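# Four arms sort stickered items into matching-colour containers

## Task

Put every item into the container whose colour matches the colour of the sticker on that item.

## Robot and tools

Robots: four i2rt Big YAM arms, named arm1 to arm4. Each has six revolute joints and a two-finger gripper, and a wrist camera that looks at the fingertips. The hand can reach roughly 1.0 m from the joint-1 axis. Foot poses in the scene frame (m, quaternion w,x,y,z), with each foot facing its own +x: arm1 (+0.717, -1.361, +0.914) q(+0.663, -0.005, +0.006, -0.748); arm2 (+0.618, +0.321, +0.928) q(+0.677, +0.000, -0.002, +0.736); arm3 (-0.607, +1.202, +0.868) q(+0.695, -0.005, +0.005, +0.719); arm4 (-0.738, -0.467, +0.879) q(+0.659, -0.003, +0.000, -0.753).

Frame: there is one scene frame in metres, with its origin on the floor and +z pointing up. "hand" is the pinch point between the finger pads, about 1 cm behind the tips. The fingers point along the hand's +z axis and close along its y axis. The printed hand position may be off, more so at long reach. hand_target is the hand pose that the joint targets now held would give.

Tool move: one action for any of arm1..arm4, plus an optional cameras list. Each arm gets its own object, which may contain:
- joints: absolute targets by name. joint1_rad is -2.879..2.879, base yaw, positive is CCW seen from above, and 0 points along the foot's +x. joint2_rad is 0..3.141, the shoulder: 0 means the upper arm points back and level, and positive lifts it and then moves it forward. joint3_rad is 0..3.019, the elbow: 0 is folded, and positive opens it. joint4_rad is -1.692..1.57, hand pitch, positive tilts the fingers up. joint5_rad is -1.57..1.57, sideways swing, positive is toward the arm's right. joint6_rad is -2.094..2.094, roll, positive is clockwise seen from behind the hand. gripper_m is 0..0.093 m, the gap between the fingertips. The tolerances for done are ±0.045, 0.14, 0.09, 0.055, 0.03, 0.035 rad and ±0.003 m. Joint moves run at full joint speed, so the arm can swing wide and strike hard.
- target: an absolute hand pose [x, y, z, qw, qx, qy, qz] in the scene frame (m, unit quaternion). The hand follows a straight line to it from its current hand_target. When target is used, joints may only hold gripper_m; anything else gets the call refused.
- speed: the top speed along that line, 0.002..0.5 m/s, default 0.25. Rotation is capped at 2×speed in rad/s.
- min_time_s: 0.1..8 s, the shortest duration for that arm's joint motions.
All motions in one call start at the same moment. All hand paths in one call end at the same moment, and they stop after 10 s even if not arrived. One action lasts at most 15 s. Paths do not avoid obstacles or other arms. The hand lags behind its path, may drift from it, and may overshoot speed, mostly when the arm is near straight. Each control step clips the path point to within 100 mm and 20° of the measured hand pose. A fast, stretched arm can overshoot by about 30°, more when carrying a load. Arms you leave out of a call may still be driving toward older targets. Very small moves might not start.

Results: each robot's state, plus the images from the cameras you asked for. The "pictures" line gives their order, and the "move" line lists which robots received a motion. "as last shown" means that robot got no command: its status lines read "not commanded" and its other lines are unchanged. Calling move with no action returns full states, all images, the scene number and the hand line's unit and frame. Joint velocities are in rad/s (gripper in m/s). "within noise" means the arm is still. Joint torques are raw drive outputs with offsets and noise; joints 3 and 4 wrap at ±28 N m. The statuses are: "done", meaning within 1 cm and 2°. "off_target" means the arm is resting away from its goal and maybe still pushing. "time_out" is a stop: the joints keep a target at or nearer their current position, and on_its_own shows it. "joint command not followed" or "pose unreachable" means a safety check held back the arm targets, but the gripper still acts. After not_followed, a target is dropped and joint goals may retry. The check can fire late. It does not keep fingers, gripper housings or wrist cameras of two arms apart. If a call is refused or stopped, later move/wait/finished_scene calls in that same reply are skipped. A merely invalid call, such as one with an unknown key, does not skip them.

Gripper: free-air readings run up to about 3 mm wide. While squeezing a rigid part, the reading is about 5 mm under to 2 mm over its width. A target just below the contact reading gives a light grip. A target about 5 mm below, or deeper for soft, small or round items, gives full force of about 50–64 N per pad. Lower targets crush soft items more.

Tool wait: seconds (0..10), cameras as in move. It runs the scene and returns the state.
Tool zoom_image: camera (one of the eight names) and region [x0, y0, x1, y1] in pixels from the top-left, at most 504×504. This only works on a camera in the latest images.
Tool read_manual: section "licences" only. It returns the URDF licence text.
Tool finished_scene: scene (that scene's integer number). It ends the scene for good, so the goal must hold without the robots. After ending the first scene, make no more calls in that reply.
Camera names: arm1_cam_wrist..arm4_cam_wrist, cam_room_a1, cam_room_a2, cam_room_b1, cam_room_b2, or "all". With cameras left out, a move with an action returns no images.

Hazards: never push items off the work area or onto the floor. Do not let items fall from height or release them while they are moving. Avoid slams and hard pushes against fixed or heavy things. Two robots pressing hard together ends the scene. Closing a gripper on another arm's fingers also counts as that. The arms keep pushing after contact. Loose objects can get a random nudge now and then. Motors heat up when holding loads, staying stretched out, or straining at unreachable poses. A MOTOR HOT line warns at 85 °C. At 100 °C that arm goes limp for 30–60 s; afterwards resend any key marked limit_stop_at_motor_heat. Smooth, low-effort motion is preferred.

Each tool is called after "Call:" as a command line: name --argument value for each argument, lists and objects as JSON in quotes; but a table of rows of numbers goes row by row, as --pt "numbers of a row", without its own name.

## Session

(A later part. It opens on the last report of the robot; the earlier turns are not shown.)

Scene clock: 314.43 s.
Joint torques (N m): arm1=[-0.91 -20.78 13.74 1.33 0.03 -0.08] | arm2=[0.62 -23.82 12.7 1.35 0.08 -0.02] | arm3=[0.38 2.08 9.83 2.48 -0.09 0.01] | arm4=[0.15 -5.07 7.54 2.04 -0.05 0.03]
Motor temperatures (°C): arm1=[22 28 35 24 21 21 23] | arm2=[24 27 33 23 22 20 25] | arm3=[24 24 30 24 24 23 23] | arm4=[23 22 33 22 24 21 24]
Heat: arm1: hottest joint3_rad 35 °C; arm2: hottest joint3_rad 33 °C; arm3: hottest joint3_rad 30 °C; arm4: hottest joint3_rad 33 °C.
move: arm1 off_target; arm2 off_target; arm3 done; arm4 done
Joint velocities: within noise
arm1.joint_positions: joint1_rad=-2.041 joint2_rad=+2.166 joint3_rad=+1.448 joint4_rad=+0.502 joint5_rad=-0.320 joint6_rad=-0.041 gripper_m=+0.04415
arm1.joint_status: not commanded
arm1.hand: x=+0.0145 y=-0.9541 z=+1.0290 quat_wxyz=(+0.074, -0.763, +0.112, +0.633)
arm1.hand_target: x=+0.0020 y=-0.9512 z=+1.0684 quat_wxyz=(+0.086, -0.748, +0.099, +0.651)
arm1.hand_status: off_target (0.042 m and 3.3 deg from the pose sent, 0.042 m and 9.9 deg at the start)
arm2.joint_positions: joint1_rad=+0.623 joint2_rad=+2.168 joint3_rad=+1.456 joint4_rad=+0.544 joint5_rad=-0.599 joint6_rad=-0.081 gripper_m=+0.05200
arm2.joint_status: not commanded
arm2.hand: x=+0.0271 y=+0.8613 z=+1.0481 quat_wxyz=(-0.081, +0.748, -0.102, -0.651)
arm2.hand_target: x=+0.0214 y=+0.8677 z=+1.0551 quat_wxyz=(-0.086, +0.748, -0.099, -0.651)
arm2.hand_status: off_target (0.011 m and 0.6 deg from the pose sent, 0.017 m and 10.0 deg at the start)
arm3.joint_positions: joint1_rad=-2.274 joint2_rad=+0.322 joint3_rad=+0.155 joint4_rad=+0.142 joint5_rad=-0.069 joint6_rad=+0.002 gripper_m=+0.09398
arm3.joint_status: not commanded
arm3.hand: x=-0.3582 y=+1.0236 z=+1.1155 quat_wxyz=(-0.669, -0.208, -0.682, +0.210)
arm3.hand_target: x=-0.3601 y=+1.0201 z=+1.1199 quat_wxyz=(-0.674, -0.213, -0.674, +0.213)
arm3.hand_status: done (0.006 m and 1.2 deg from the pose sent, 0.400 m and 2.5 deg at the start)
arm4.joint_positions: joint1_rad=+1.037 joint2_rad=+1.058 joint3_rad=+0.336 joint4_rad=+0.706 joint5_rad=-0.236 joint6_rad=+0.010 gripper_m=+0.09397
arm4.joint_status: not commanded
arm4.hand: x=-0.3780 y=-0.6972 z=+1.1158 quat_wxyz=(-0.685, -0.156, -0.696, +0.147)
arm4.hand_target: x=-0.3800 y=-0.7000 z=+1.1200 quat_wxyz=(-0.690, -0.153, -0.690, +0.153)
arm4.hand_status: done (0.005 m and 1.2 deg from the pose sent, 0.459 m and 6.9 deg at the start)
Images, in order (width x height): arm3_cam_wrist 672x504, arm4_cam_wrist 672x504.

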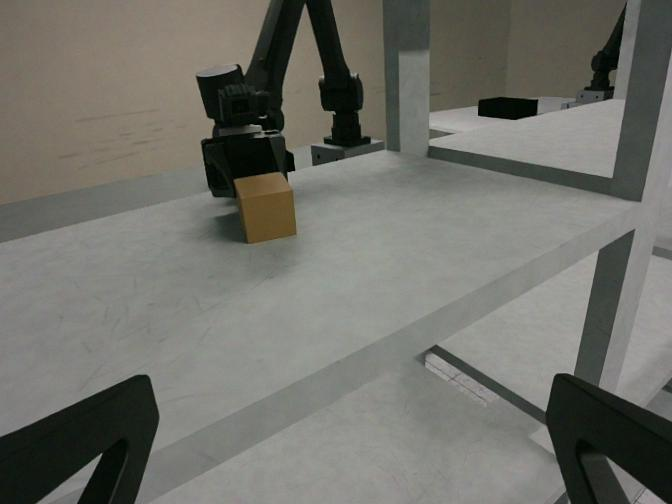

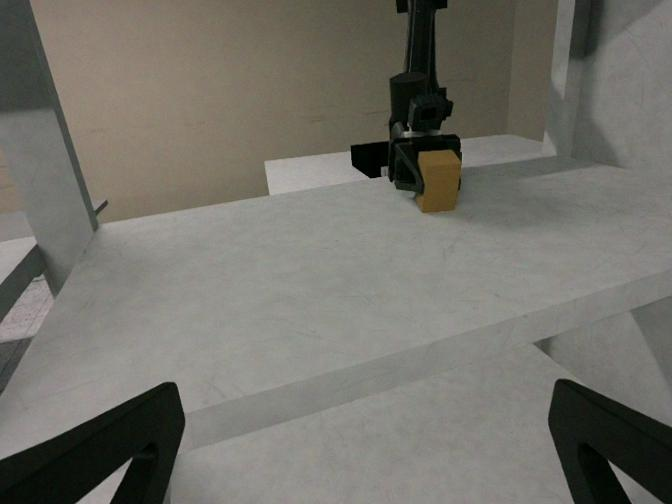

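Call:
zoom_image --camera "arm3_cam_wrist" --region '[170, 120, 340, 290]'

Call:
zoom_image --camera "arm4_cam_wrist" --region '[350, 90, 510, 250]'

Scaled by 2.965.

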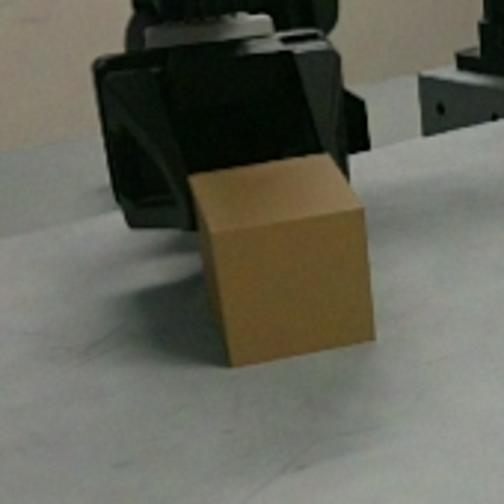

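Scaled by 3.150.

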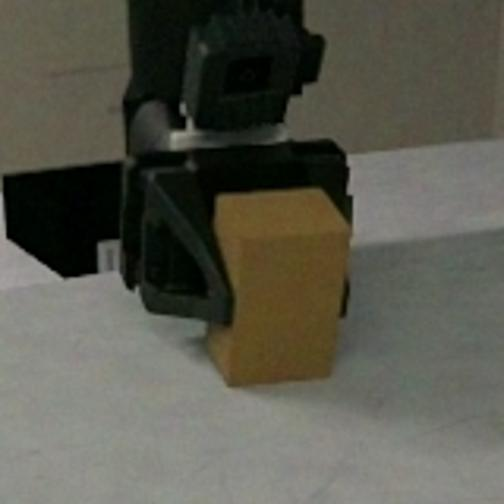

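Call:
move --arm1 '{"target":[0.0,-0.95,1.055,0.089,-0.725,0.0954,0.676],"speed":0.1}' --arm2 '{"target":[0.021,0.868,1.02,0.0874,-0.739,0.0973,0.6628],"speed":0.1}' --cameras '["arm3_cam_wrist","arm4_cam_wrist"]'

Call:
zoom_image --camera "arm3_cam_wrist" --region '[170, 120, 340, 290]'

Call:
zoom_image --camera "arm4_cam_wrist" --region '[350, 90, 510, 250]'

Scene clock: 323.40 s.
Joint torques (N m): arm1=[-1.44 -17.9 12.44 2.74 -0.07 0.11] | arm2=[0.67 -19.6 11.49 3.02 -0.03 0.15] | arm3=[0.38 2.08 9.83 2.45 -0.08 0.02] | arm4=[0.38 -4.89 7.68 2.1 -0.01 0.01]
Motor temperatures (°C): arm1=[22 28 35 24 21 21 23] | arm2=[24 28 33 23 22 20 25] | arm3=[24 24 30 24 24 23 23] | arm4=[23 22 33 22 24 21 24]
Heat: arm1: hottest joint3_rad 35 °C; arm2: hottest joint3_rad 33 °C; arm3: hottest joint3_rad 30 °C; arm4: hottest joint3_rad 33 °C.
move: arm1 off_target; arm2 off_target
Joint velocities: within noise
arm1.joint_positions: joint1_rad=-2.041 joint2_rad=+2.180 joint3_rad=+1.448 joint4_rad=+0.591 joint5_rad=-0.321 joint6_rad=-0.038 gripper_m=+0.04415
arm1.joint_status: not commanded
arm1.hand: x=+0.0117 y=-0.9523 z=+1.0389 quat_wxyz=(+0.086, -0.741, +0.102, +0.658)
arm1.hand_target: x=+0.0010 y=-0.9506 z=+1.0552 quat_wxyz=(+0.089, -0.725, +0.095, +0.676)
arm1.hand_status: off_target (0.020 m and 2.8 deg from the pose sent, 0.030 m and 7.1 deg at the start)
arm2.joint_positions: joint1_rad=+0.623 joint2_rad=+2.190 joint3_rad=+1.456 joint4_rad=+0.623 joint5_rad=-0.599 joint6_rad=-0.079 gripper_m=+0.05200
arm2.joint_status: not commanded
arm2.hand: x=+0.0258 y=+0.8630 z=+1.0476 quat_wxyz=(-0.095, +0.734, -0.090, -0.667)
arm2.hand_target: x=+0.0224 y=+0.8668 z=+1.0202 quat_wxyz=(-0.087, +0.738, -0.097, -0.662)
arm2.hand_status: off_target (0.028 m and 1.4 deg from the pose sent, 0.030 m and 1.9 deg at the start)
arm3, arm4: as last shown
Images, in order (width x height): arm3_cam_wrist 672x504, arm4_cam_wrist 672x504.

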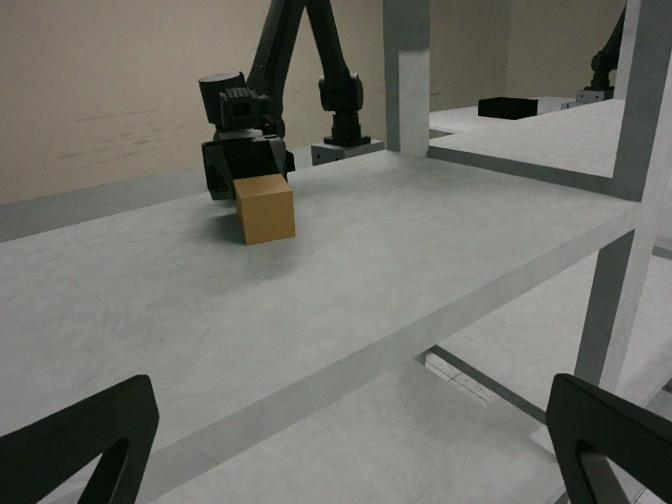

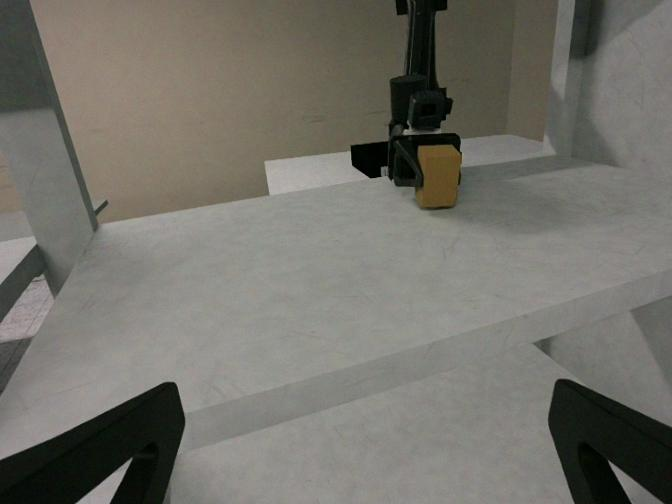

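Scaled by 2.965.

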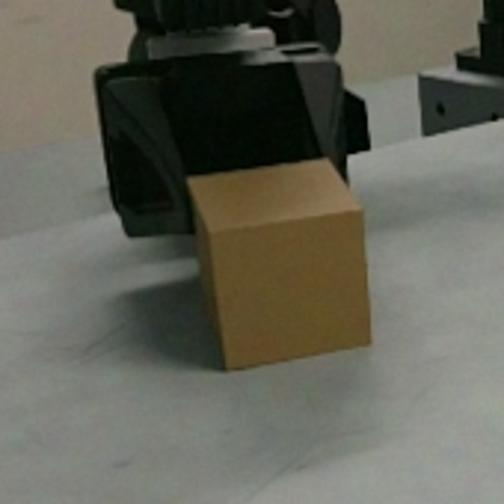

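Scaled by 3.150.

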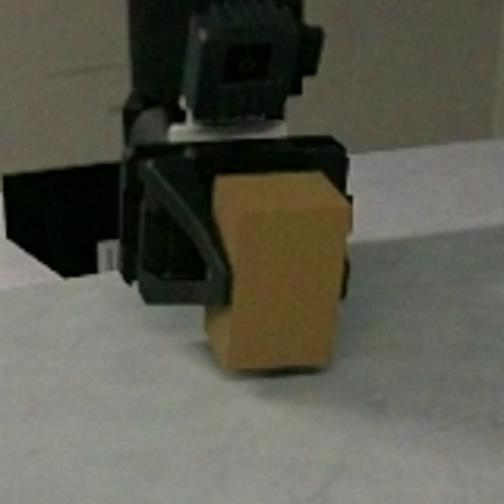

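Call:
move --arm1 '{"target":[0.0,-0.95,1.037,0.089,-0.725,0.0954,0.676],"speed":0.1}' --arm2 '{"target":[0.021,0.868,0.985,0.0874,-0.739,0.0973,0.6628],"speed":0.1}' --cameras '["arm3_cam_wrist","arm4_cam_wrist"]'

Call:
zoom_image --camera "arm3_cam_wrist" --region '[170, 120, 340, 290]'

Call:
zoom_image --camera "arm4_cam_wrist" --region '[350, 90, 510, 250]'

Scene clock: 344.93 s.
Joint torques (N m): arm1=[-1.26 -17.14 12.25 2.56 -0.08 0.11] | arm2=[0.67 -17.49 10.7 2.03 0.1 0.09] | arm3=[0.38 2.08 9.83 2.48 -0.1 0.02] | arm4=[0.15 -5.19 7.62 2.11 -0.02 0.03]
Motor temperatures (°C): arm1=[22 28 34 24 21 21 23] | arm2=[24 28 33 23 22 20 25] | arm3=[24 24 30 24 24 23 23] | arm4=[23 22 32 23 24 21 24]
Heat: arm1: hottest joint3_rad 34 °C; arm2: hottest joint3_rad 33 °C; arm3: hottest joint3_rad 30 °C; arm4: hottest joint3_rad 32 °C.
move: arm1 off_target; arm2 off_target
Joint velocities: within noise
arm1.joint_positions: joint1_rad=-2.041 joint2_rad=+2.203 joint3_rad=+1.448 joint4_rad=+0.629 joint5_rad=-0.321 joint6_rad=-0.037 gripper_m=+0.04415
arm1.joint_status: not commanded
arm1.hand: x=+0.0109 y=-0.9519 z=+1.0297 quat_wxyz=(+0.087, -0.736, +0.101, +0.663)
arm1.hand_target: x=+0.0007 y=-0.9504 z=+1.0371 quat_wxyz=(+0.089, -0.725, +0.095, +0.676)
arm1.hand_status: off_target (0.013 m and 2.0 deg from the pose sent, 0.012 m and 2.9 deg at the start)
arm2.joint_positions: joint1_rad=+0.623 joint2_rad=+2.221 joint3_rad=+1.456 joint4_rad=+0.710 joint5_rad=-0.601 joint6_rad=-0.072 gripper_m=+0.05200
arm2.joint_status: not commanded
arm2.hand: x=+0.0249 y=+0.8635 z=+1.0431 quat_wxyz=(-0.106, +0.719, -0.079, -0.682)
arm2.hand_target: x=+0.0248 y=+0.8643 z=+0.9865 quat_wxyz=(-0.087, +0.738, -0.097, -0.662)
arm2.hand_status: off_target (0.058 m and 4.4 deg from the pose sent, 0.063 m and 1.4 deg at the start)
arm3, arm4: as last shown
Images, in order (width x height): arm3_cam_wrist 672x504, arm4_cam_wrist 672x504.

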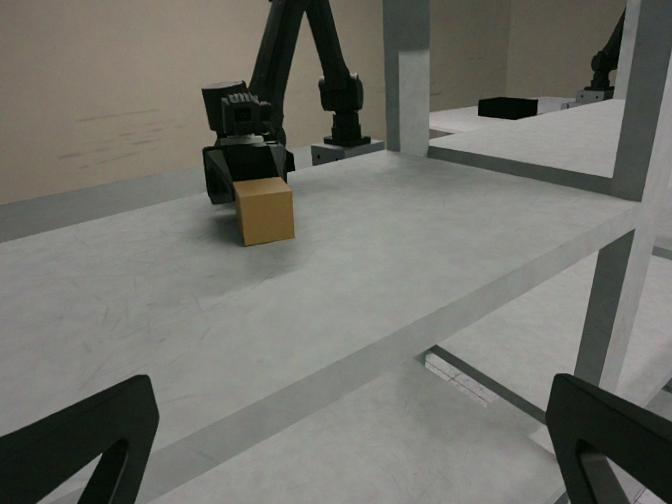

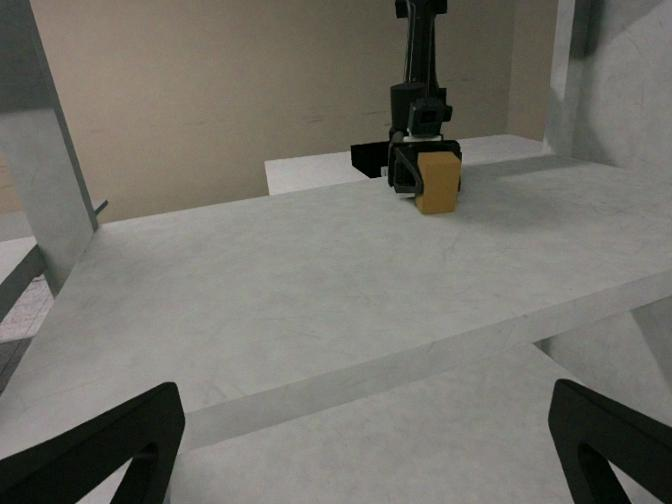

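Scaled by 2.965.

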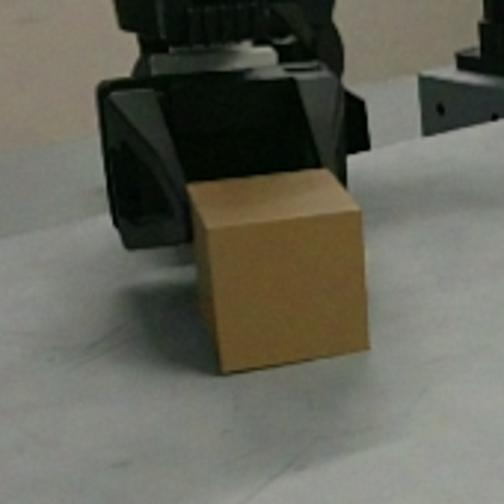

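Scaled by 3.150.

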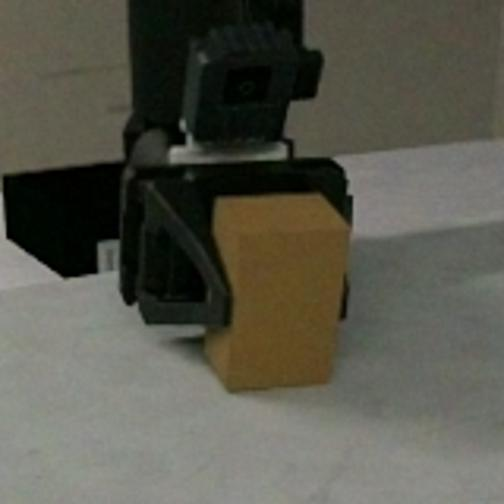

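Call:
move --arm2 '{"target":[0.024,0.865,1.03,0.09,-0.722,0.0954,0.679],"speed":0.1}'

Call:
move --arm1 '{"joints":{"gripper_m":0.065}}' --arm2 '{"joints":{"gripper_m":0.072}}' --cameras '["arm1_cam_wrist","arm2_cam_wrist","arm3_cam_wrist","arm4_cam_wrist"]'

Scene clock: 351.20 s.
Joint torques (N m): arm1=[-1.03 -17.73 12.26 2.67 -0.07 0.07] | arm2=[0.62 -22.77 10.06 2.17 -0.02 0.18] | arm3=[0.38 1.96 9.84 2.47 -0.09 0.02] | arm4=[-0.03 -5.3 7.56 2.04 -0.05 0]
Motor temperatures (°C): arm1=[22 28 34 24 21 21 23] | arm2=[24 28 33 23 22 20 25] | arm3=[24 24 30 24 24 23 23] | arm4=[23 22 32 23 24 21 24]
Heat: arm1: hottest joint3_rad 34 °C; arm2: hottest joint3_rad 33 °C; arm3: hottest joint3_rad 30 °C; arm4: hottest joint3_rad 32 °C.
move: arm2 off_target
Joint velocities: within noise
arm1, arm3, arm4: as last shown
arm2.joint_positions: joint1_rad=+0.623 joint2_rad=+2.221 joint3_rad=+1.456 joint4_rad=+0.711 joint5_rad=-0.600 joint6_rad=-0.048 gripper_m=+0.05200
arm2.joint_status: not commanded
arm2.hand: x=+0.0249 y=+0.8636 z=+1.0435 quat_wxyz=(-0.098, +0.718, -0.087, -0.684)
arm2.hand_target: x=+0.0243 y=+0.8648 z=+1.0302 quat_wxyz=(-0.090, +0.722, -0.095, -0.679)
arm2.hand_status: off_target (0.014 m and 1.5 deg from the pose sent, 0.013 m and 2.7 deg at the start)
pictures: none

Scene clock: 351.70 s.
Joint torques (N m): arm1=[-0.97 -17.26 12.27 2.69 -0.05 0.11] | arm2=[0.62 -22.42 10.06 2.19 -0.03 0.17] | arm3=[0.21 2.14 9.8 2.5 -0.09 0.03] | arm4=[0.03 -5.13 7.64 2.09 -0.03 0.01]
Motor temperatures (°C): arm1=[22 28 34 24 21 21 23] | arm2=[24 28 33 23 22 20 25] | arm3=[24 24 30 24 24 23 23] | arm4=[23 22 31 23 24 21 24]
Heat: arm1: hottest joint3_rad 34 °C; arm2: hottest joint3_rad 33 °C; arm3: hottest joint3_rad 30 °C; arm4: hottest joint3_rad 31 °C.
move: arm1 done; arm2 done
Joint velocities: within noise
arm1.joint_positions: joint1_rad=-2.041 joint2_rad=+2.204 joint3_rad=+1.448 joint4_rad=+0.629 joint5_rad=-0.321 joint6_rad=-0.037 gripper_m=+0.06496
arm1.joint_status: all done
arm1.hand: x=+0.0109 y=-0.9519 z=+1.0291 quat_wxyz=(+0.087, -0.736, +0.101, +0.663)
arm1.hand_target: x=+0.0007 y=-0.9504 z=+1.0373 quat_wxyz=(+0.089, -0.725, +0.095, +0.676)
arm1.hand_status: not commanded
arm2.joint_positions: joint1_rad=+0.623 joint2_rad=+2.221 joint3_rad=+1.456 joint4_rad=+0.711 joint5_rad=-0.600 joint6_rad=-0.048 gripper_m=+0.07192
arm2.joint_status: all done
arm2.hand: x=+0.0249 y=+0.8636 z=+1.0435 quat_wxyz=(-0.098, +0.718, -0.087, -0.684)
arm2.hand_target: x=+0.0242 y=+0.8648 z=+1.0302 quat_wxyz=(-0.090, +0.722, -0.095, -0.679)
arm2.hand_status: not commanded
arm3, arm4: as last shown
Images, in order (width x height): arm1_cam_wrist 672x504, arm2_cam_wrist 672x504, arm3_cam_wrist 672x504, arm4_cam_wrist 672x504.

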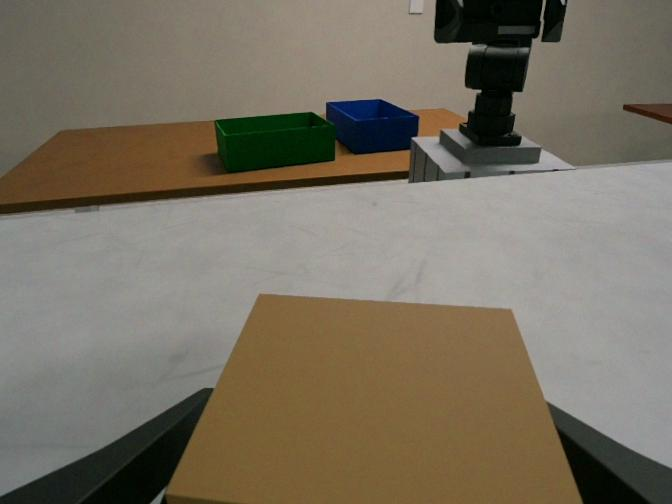

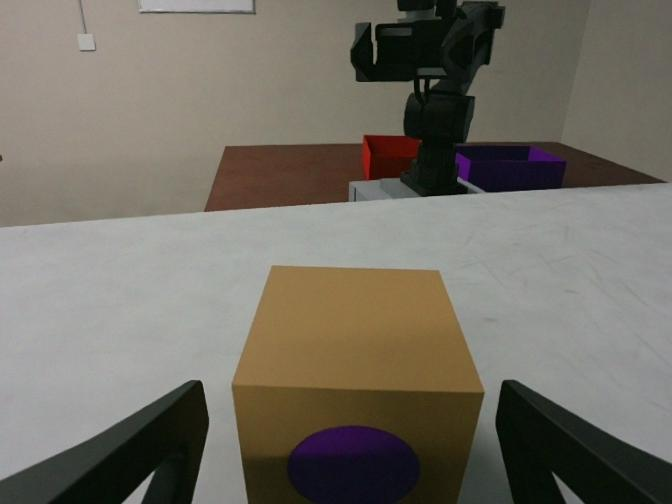

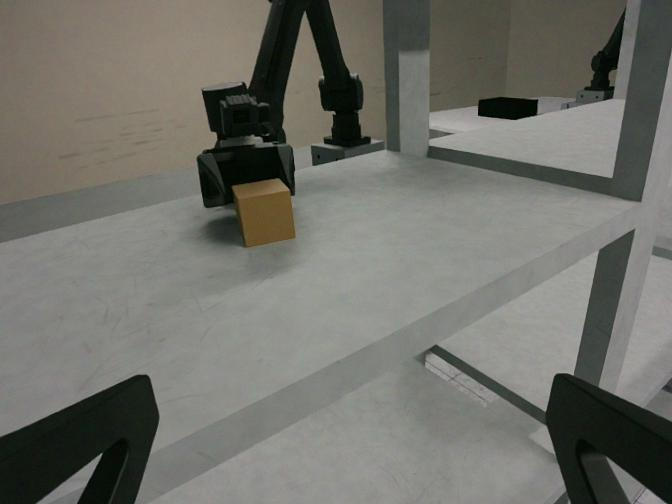

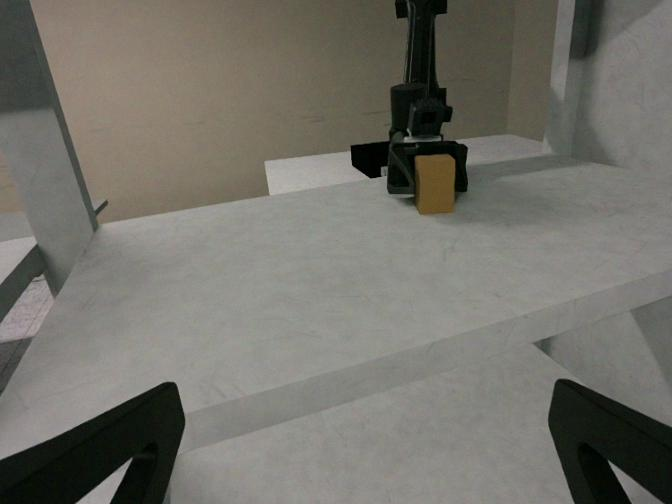

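Call:
move --arm1 '{"target":[0.42,-1.063,1.10,0.089,-0.725,0.0954,0.676],"speed":0.2}' --arm2 '{"target":[0.42,0.76,1.10,0.089,-0.725,0.0954,0.676],"speed":0.2}'

Call:
move --arm3 '{"target":[-0.16,0.912,1.08,0.676,0.0954,0.725,-0.089],"speed":0.2}' --arm4 '{"target":[-0.16,-0.906,1.08,0.676,0.0954,0.725,-0.089],"speed":0.2}' --cameras '["all"]'

Scene clock: 360.90 s.
Joint torques (N m): arm1=[-2.61 -5.07 7.64 1.13 -0.14 -0.01] | arm2=[0.97 -14.1 6.93 1.5 -0.34 -0.07] | arm3=[0.32 2.02 9.83 2.55 -0.1 0.04] | arm4=[0.09 -5.48 7.58 2.06 -0.04 0]
Motor temperatures (°C): arm1=[21 28 34 24 21 21 23] | arm2=[24 28 32 23 22 20 25] | arm3=[24 24 30 24 24 23 23] | arm4=[23 22 31 23 24 21 24]
Heat: arm1: hottest joint3_rad 34 °C; arm2: hottest joint3_rad 32 °C; arm3: hottest joint3_rad 30 °C; arm4: hottest joint3_rad 31 °C.
move: arm1 done; arm2 done
Joint velocities: within noise
arm1.joint_positions: joint1_rad=-2.532 joint2_rad=+1.312 joint3_rad=+0.360 joint4_rad=+0.827 joint5_rad=-0.819 joint6_rad=-0.086 gripper_m=+0.06496
arm1.joint_status: not commanded
arm1.hand: x=+0.4189 y=-1.0644 z=+1.0980 quat_wxyz=(+0.086, -0.725, +0.097, +0.677)
arm1.hand_target: x=+0.4200 y=-1.0630 z=+1.1000 quat_wxyz=(+0.089, -0.725, +0.096, +0.676)
arm1.hand_status: done (0.003 m and 0.4 deg from the pose sent, 0.430 m and 2.1 deg at the start)
arm2.joint_positions: joint1_rad=-0.011 joint2_rad=+1.606 joint3_rad=+0.664 joint4_rad=+0.755 joint5_rad=-1.223 joint6_rad=-0.174 gripper_m=+0.07193
arm2.joint_status: not commanded
arm2.hand: x=+0.4214 y=+0.7659 z=+1.1021 quat_wxyz=(-0.092, +0.723, -0.097, -0.678)
arm2.hand_target: x=+0.4200 y=+0.7601 z=+1.1001 quat_wxyz=(-0.089, +0.725, -0.095, -0.676)
arm2.hand_status: done (0.006 m and 0.6 deg from the pose sent, 0.412 m and 1.9 deg at the start)
arm3, arm4: as last shown
pictures: none

Scene clock: 363.03 s.
Joint torques (N m): arm1=[-1.32 -4.95 7.68 1.32 -0.12 -0.07] | arm2=[1.03 -14.04 6.9 1.5 -0.34 -0.07] | arm3=[0.32 -10.17 9.88 2.43 -0.13 -0.14] | arm4=[0.38 -17.38 10.32 0.81 -0.06 -0.09]
Motor temperatures (°C): arm1=[21 28 34 24 21 21 23] | arm2=[24 28 32 23 22 20 24] | arm3=[24 24 30 24 24 23 23] | arm4=[23 22 31 23 24 21 24]
Heat: arm1: hottest joint3_rad 34 °C; arm2: hottest joint3_rad 32 °C; arm3: hottest joint3_rad 30 °C; arm4: hottest joint3_rad 31 °C.
move: arm3 off_target; arm4 off_target
Joint velocities: within noise
arm1, arm2: as last shown
arm1.hand_target: x=+0.4200 y=-1.0630 z=+1.1000 quat_wxyz=(+0.089, -0.725, +0.095, +0.676)
arm2.hand: x=+0.4214 y=+0.7659 z=+1.1021 quat_wxyz=(-0.093, +0.723, -0.097, -0.678)
arm3.joint_positions: joint1_rad=-2.318 joint2_rad=+1.455 joint3_rad=+0.570 joint4_rad=+0.749 joint5_rad=-0.460 joint6_rad=-0.017 gripper_m=+0.09398
arm3.joint_status: not commanded
arm3.hand: x=-0.1670 y=+0.9261 z=+1.0594 quat_wxyz=(-0.660, -0.105, -0.740, +0.073)
arm3.hand_target: x=-0.1610 y=+0.9126 z=+1.0800 quat_wxyz=(-0.676, -0.096, -0.725, +0.089)
arm3.hand_status: off_target (0.026 m and 3.3 deg from the pose sent, 0.230 m and 19.6 deg at the start)
arm4.joint_positions: joint1_rad=+0.944 joint2_rad=+1.866 joint3_rad=+1.136 joint4_rad=+0.649 joint5_rad=-0.501 joint6_rad=-0.018 gripper_m=+0.09397
arm4.joint_status: not commanded
arm4.hand: x=-0.1667 y=-0.8929 z=+1.0778 quat_wxyz=(-0.675, -0.100, -0.726, +0.082)
arm4.hand_target: x=-0.1606 y=-0.9055 z=+1.0802 quat_wxyz=(-0.676, -0.095, -0.725, +0.089)
arm4.hand_status: off_target (0.015 m and 1.0 deg from the pose sent, 0.304 m and 10.2 deg at the start)
pictures: arm1_cam_wrist, arm2_cam_wrist, arm3_cam_wrist, arm4_cam_wrist, cam_room_a1, cam_room_a2, cam_room_b1, cam_room_b2
Images, in order (width x height): arm1_cam_wrist 672x504, arm2_cam_wrist 672x504, arm3_cam_wrist 672x504, arm4_cam_wrist 672x504, cam_room_a1 672x504, cam_room_a2 672x504, cam_room_b1 672x504, cam_room_b2 672x504.

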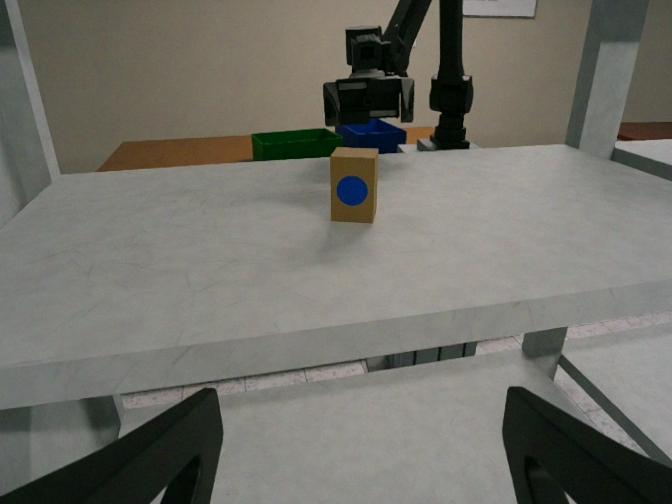

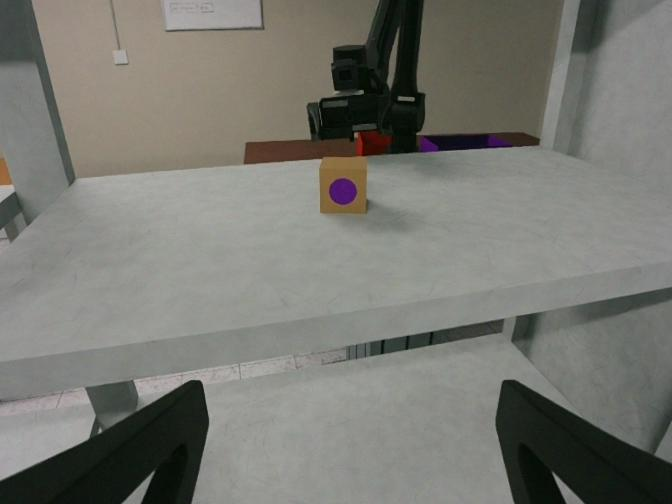

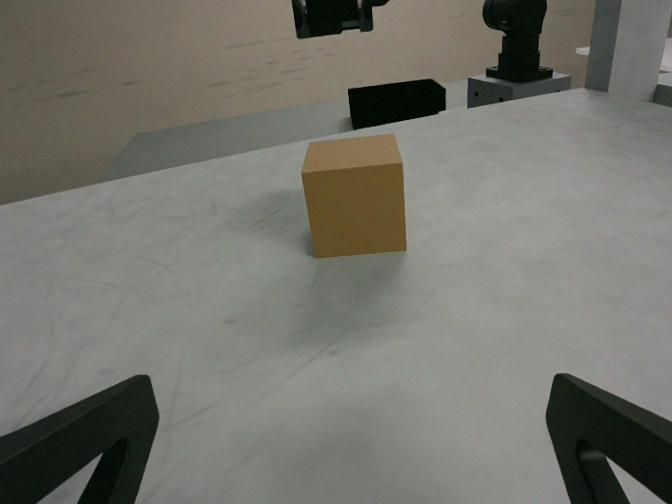

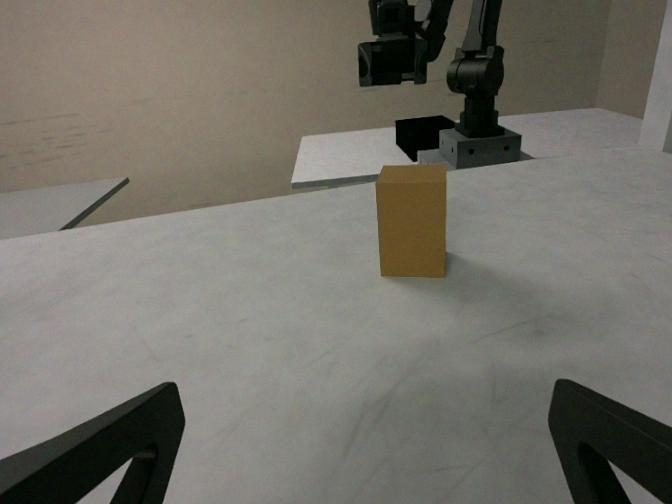

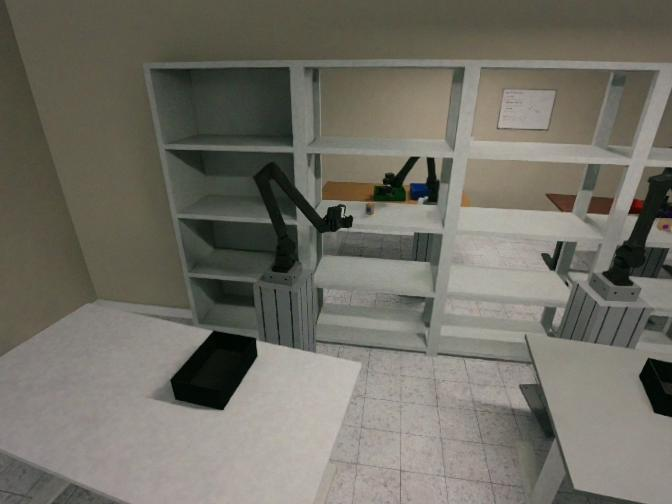

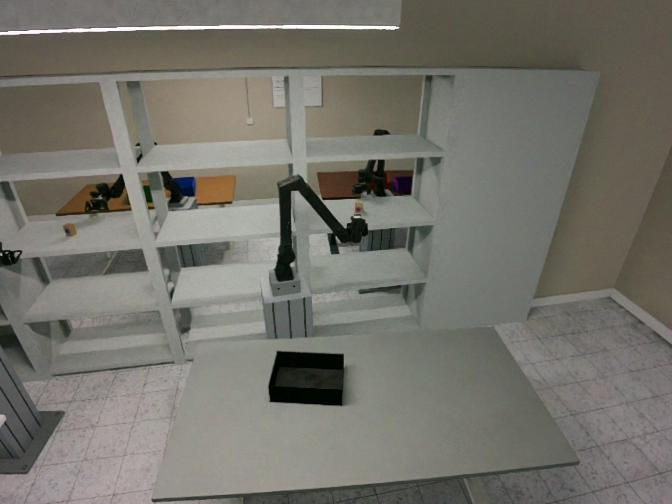

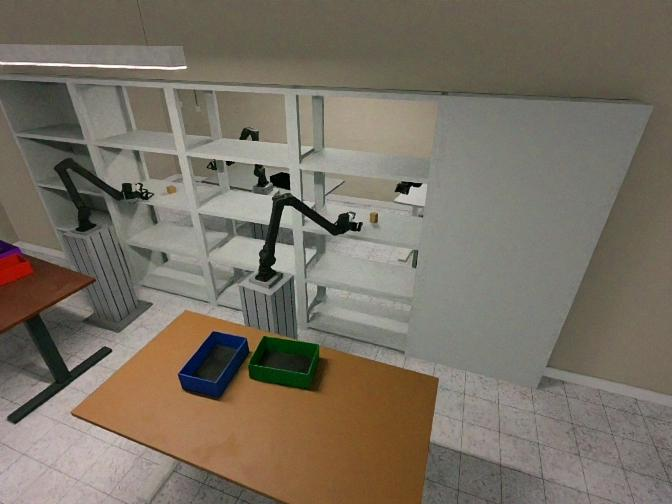

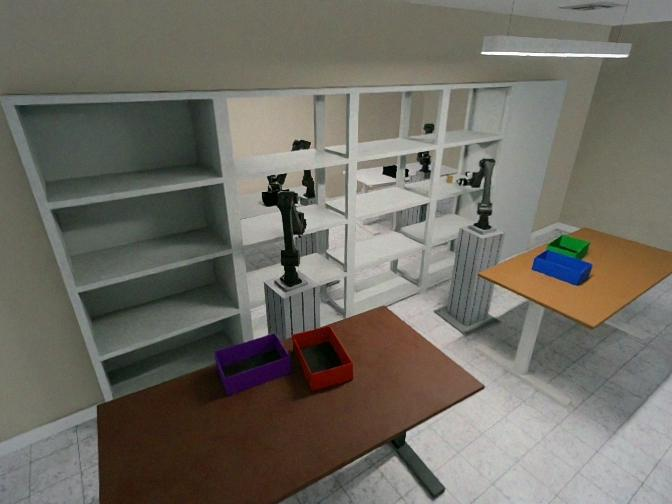

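Call:
move --arm3 '{"target":[-0.10,0.895,1.082,0.676,0.0954,0.725,-0.089],"speed":0.15}' --arm4 '{"target":[-0.076,-0.968,1.065,0.676,0.0954,0.725,-0.089],"speed":0.15}' --cameras '["arm3_cam_wrist","arm4_cam_wrist"]'

Scene clock: 384.93 s.
Joint torques (N m): arm1=[-1.85 -4.6 7.73 1.33 -0.07 -0.02] | arm2=[1.03 -14.04 6.91 1.5 -0.32 -0.06] | arm3=[2.02 -11.87 10.37 1.46 0.09 -0.07] | arm4=[1.44 -21.3 11.73 0.91 0.16 -0.07]
Motor temperatures (°C): arm1=[21 27 33 24 21 21 22] | arm2=[24 28 31 23 22 20 24] | arm3=[24 24 30 24 24 23 23] | arm4=[23 23 33 23 24 21 24]
Heat: arm1: hottest joint3_rad 33 °C; arm2: hottest joint3_rad 31 °C; arm3: hottest joint3_rad 30 °C; arm4: hottest joint3_rad 33 °C.
move: arm3 off_target; arm4 off_target
Joint velocities: within noise
arm1, arm2: as last shown
arm3.joint_positions: joint1_rad=-2.280 joint2_rad=+1.576 joint3_rad=+0.725 joint4_rad=+0.745 joint5_rad=-0.403 joint6_rad=-0.017 gripper_m=+0.09398
arm3.joint_status: not commanded
arm3.hand: x=-0.1149 y=+0.8980 z=+1.0689 quat_wxyz=(-0.668, -0.104, -0.732, +0.087)
arm3.hand_target: x=-0.1009 y=+0.8955 z=+1.0820 quat_wxyz=(-0.676, -0.096, -0.725, +0.089)
arm3.hand_status: off_target (0.020 m and 1.6 deg from the pose sent, 0.077 m and 3.3 deg at the start)
arm4.joint_positions: joint1_rad=+0.949 joint2_rad=+2.096 joint3_rad=+1.490 joint4_rad=+0.526 joint5_rad=-0.486 joint6_rad=-0.018 gripper_m=+0.09397
arm4.joint_status: not commanded
arm4.hand: x=-0.0908 y=-0.9634 z=+1.0658 quat_wxyz=(-0.675, -0.103, -0.726, +0.086)
arm4.hand_target: x=-0.0769 y=-0.9672 z=+1.0650 quat_wxyz=(-0.676, -0.096, -0.725, +0.089)
arm4.hand_status: off_target (0.016 m and 1.0 deg from the pose sent, 0.118 m and 1.0 deg at the start)
Images, in order (width x height): arm3_cam_wrist 672x504, arm4_cam_wrist 672x504.

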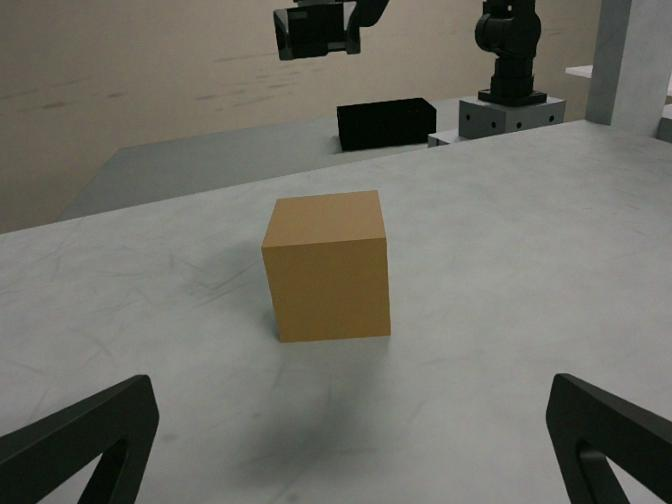

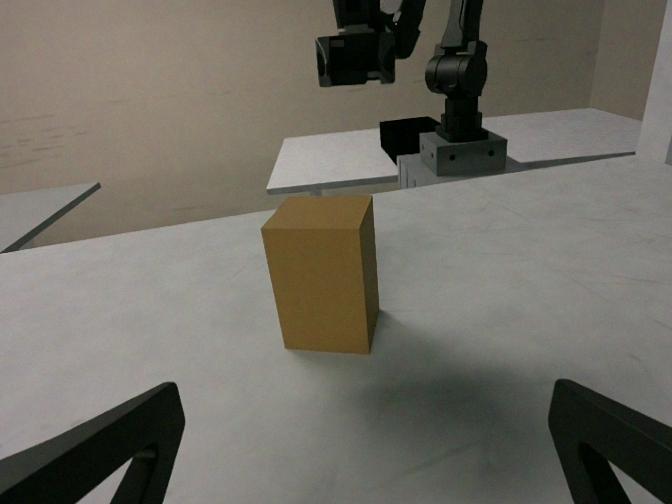

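Call:
move --arm3 '{"target":[0.010,0.8765,1.064,0.676,0.0954,0.725,-0.089],"speed":0.12}' --arm4 '{"target":[0.039,-0.982,1.052,0.676,0.0954,0.725,-0.089],"speed":0.12}' --cameras '["arm3_cam_wrist","arm4_cam_wrist"]'

Scene clock: 402.13 s.
Joint torques (N m): arm1=[-1.67 -5.19 7.6 1.37 -0.1 -0.04] | arm2=[0.97 -13.98 6.9 1.5 -0.32 -0.07] | arm3=[1.73 -16.5 10.81 1.5 0.09 0.02] | arm4=[1.03 -24.59 12.71 1.05 0.18 -0.01]
Motor temperatures (°C): arm1=[21 26 32 24 21 21 22] | arm2=[24 27 30 23 22 20 24] | arm3=[24 24 31 24 24 23 23] | arm4=[23 23 34 22 24 21 24]
Heat: arm1: hottest joint3_rad 32 °C; arm2: hottest joint3_rad 30 °C; arm3: hottest joint3_rad 31 °C; arm4: hottest joint3_rad 34 °C.
move: arm3 off_target; arm4 off_target
Joint velocities: within noise
arm1, arm2: as last shown
arm3.joint_positions: joint1_rad=-2.178 joint2_rad=+1.822 joint3_rad=+1.008 joint4_rad=+0.707 joint5_rad=-0.303 joint6_rad=-0.017 gripper_m=+0.09398
arm3.joint_status: not commanded
arm3.hand: x=-0.0056 y=+0.8779 z=+1.0495 quat_wxyz=(-0.666, -0.100, -0.734, +0.090)
arm3.hand_target: x=+0.0090 y=+0.8770 z=+1.0641 quat_wxyz=(-0.676, -0.096, -0.725, +0.089)
arm3.hand_status: off_target (0.021 m and 1.7 deg from the pose sent, 0.127 m and 1.6 deg at the start)
arm4.joint_positions: joint1_rad=+1.041 joint2_rad=+2.341 joint3_rad=+1.921 joint4_rad=+0.347 joint5_rad=-0.399 joint6_rad=-0.018 gripper_m=+0.09397
arm4.joint_status: not commanded
arm4.hand: x=+0.0267 y=-0.9773 z=+1.0589 quat_wxyz=(-0.676, -0.098, -0.725, +0.087)
arm4.hand_target: x=+0.0377 y=-0.9809 z=+1.0520 quat_wxyz=(-0.676, -0.095, -0.725, +0.089)
arm4.hand_status: off_target (0.015 m and 0.4 deg from the pose sent, 0.132 m and 1.0 deg at the start)
Images, in order (width x height): arm3_cam_wrist 672x504, arm4_cam_wrist 672x504.

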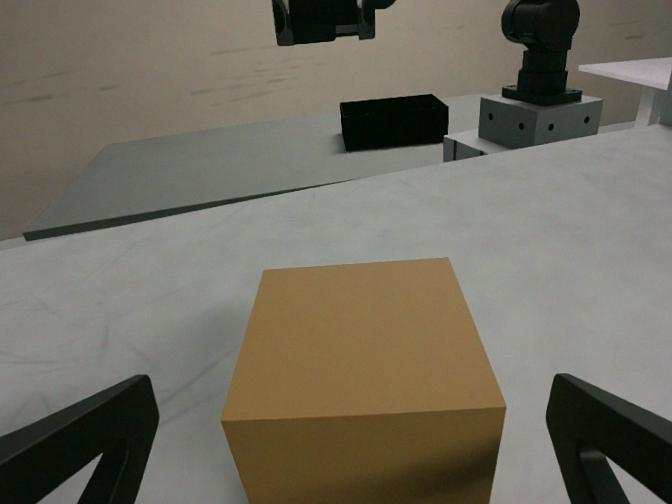

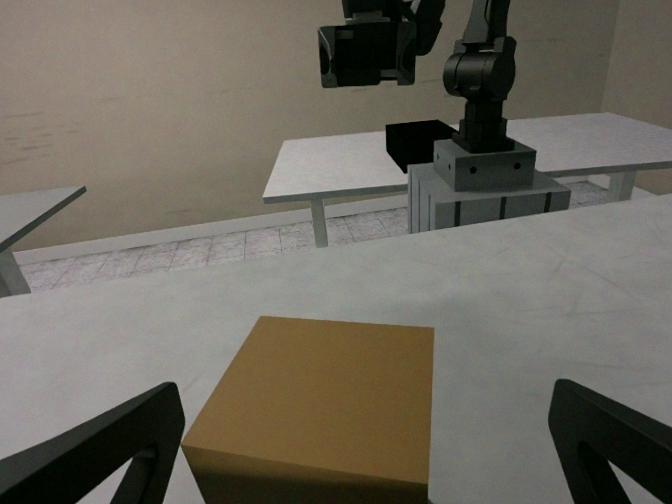

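Call:
move --arm4 '{"target":[0.041,-0.972,1.05,0.676,0.0954,0.725,-0.089],"speed":0.1}'

Call:
move --arm3 '{"joints":{"gripper_m":0.045}}' --arm4 '{"joints":{"gripper_m":0.037}}' --cameras '["arm3_cam_wrist","arm4_cam_wrist"]'

Scene clock: 408.50 s.
Joint torques (N m): arm1=[-2.14 -5.54 7.71 1.25 -0.13 -0.06] | arm2=[0.91 -13.98 6.93 1.51 -0.33 -0.06] | arm3=[1.96 -16.67 10.8 1.48 0.09 0.02] | arm4=[1.2 -25.41 11.18 1.58 0.19 -0.01]
Motor temperatures (°C): arm1=[21 26 32 24 21 21 22] | arm2=[24 27 30 23 22 20 24] | arm3=[24 25 31 24 24 23 23] | arm4=[23 24 36 22 24 21 24]
Heat: arm1: hottest joint3_rad 32 °C; arm2: hottest joint3_rad 30 °C; arm3: hottest joint3_rad 31 °C; arm4: hottest joint3_rad 36 °C.
move: arm4 off_target
Joint velocities: within noise
arm1, arm2, arm3: as last shown
arm4.joint_positions: joint1_rad=+1.050 joint2_rad=+2.341 joint3_rad=+1.921 joint4_rad=+0.347 joint5_rad=-0.387 joint6_rad=-0.018 gripper_m=+0.09397
arm4.joint_status: not commanded
arm4.hand: x=+0.0309 y=-0.9722 z=+1.0588 quat_wxyz=(-0.675, -0.099, -0.725, +0.088)
arm4.hand_target: x=+0.0401 y=-0.9714 z=+1.0500 quat_wxyz=(-0.676, -0.095, -0.725, +0.089)
arm4.hand_status: off_target (0.013 m and 0.4 deg from the pose sent, 0.018 m and 0.4 deg at the start)
pictures: none

Scene clock: 409.13 s.
Joint torques (N m): arm1=[-2.26 -4.6 7.77 1.22 -0.1 -0.04] | arm2=[1.03 -14.1 6.91 1.51 -0.32 -0.07] | arm3=[1.73 -16.62 10.76 1.51 0.06 0.02] | arm4=[0.62 -25.23 11.26 1.47 0.15 -0.01]
Motor temperatures (°C): arm1=[21 26 32 24 21 21 22] | arm2=[24 27 30 23 22 20 24] | arm3=[24 25 31 24 24 23 23] | arm4=[23 25 36 22 24 21 24]
Heat: arm1: hottest joint3_rad 32 °C; arm2: hottest joint3_rad 30 °C; arm3: hottest joint3_rad 31 °C; arm4: hottest joint3_rad 36 °C.
move: arm3 off_target; arm4 off_target
Joint velocities: within noise
arm1, arm2: as last shown
arm3.joint_positions: joint1_rad=-2.178 joint2_rad=+1.822 joint3_rad=+1.008 joint4_rad=+0.707 joint5_rad=-0.302 joint6_rad=-0.017 gripper_m=+0.05315
arm3.joint_status: gripper_m off_target (ended at +0.05318, target +0.04500)
arm3.hand: x=-0.0056 y=+0.8778 z=+1.0495 quat_wxyz=(-0.666, -0.101, -0.734, +0.090)
arm3.hand_target: x=+0.0090 y=+0.8770 z=+1.0641 quat_wxyz=(-0.676, -0.095, -0.725, +0.089)
arm3.hand_status: not commanded
arm4.joint_positions: joint1_rad=+1.050 joint2_rad=+2.341 joint3_rad=+1.921 joint4_rad=+0.347 joint5_rad=-0.386 joint6_rad=-0.018 gripper_m=+0.04476
arm4.joint_status: gripper_m off_target (ended at +0.04479, target +0.03700)
arm4.hand: x=+0.0308 y=-0.9724 z=+1.0588 quat_wxyz=(-0.675, -0.099, -0.725, +0.089)
arm4.hand_target: x=+0.0401 y=-0.9714 z=+1.0500 quat_wxyz=(-0.676, -0.096, -0.725, +0.089)
arm4.hand_status: not commanded
Images, in order (width x height): arm3_cam_wrist 672x504, arm4_cam_wrist 672x504.

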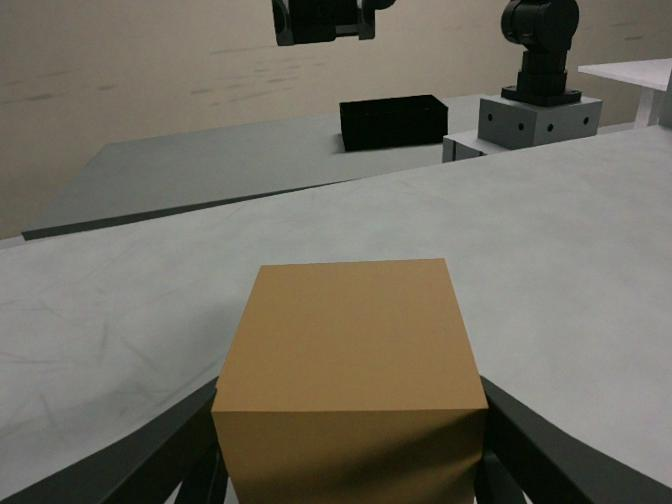

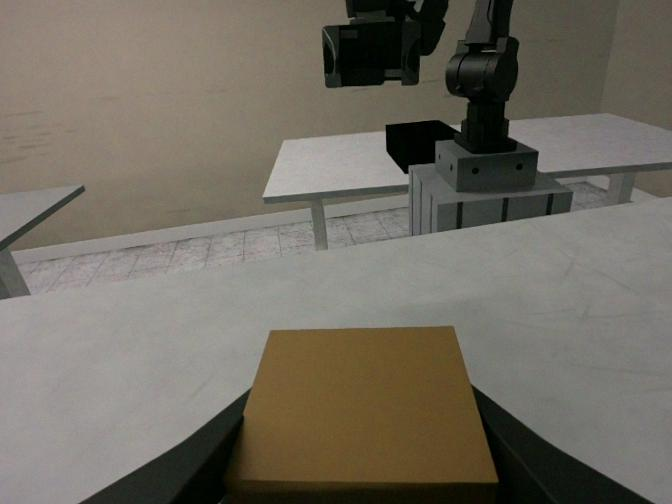

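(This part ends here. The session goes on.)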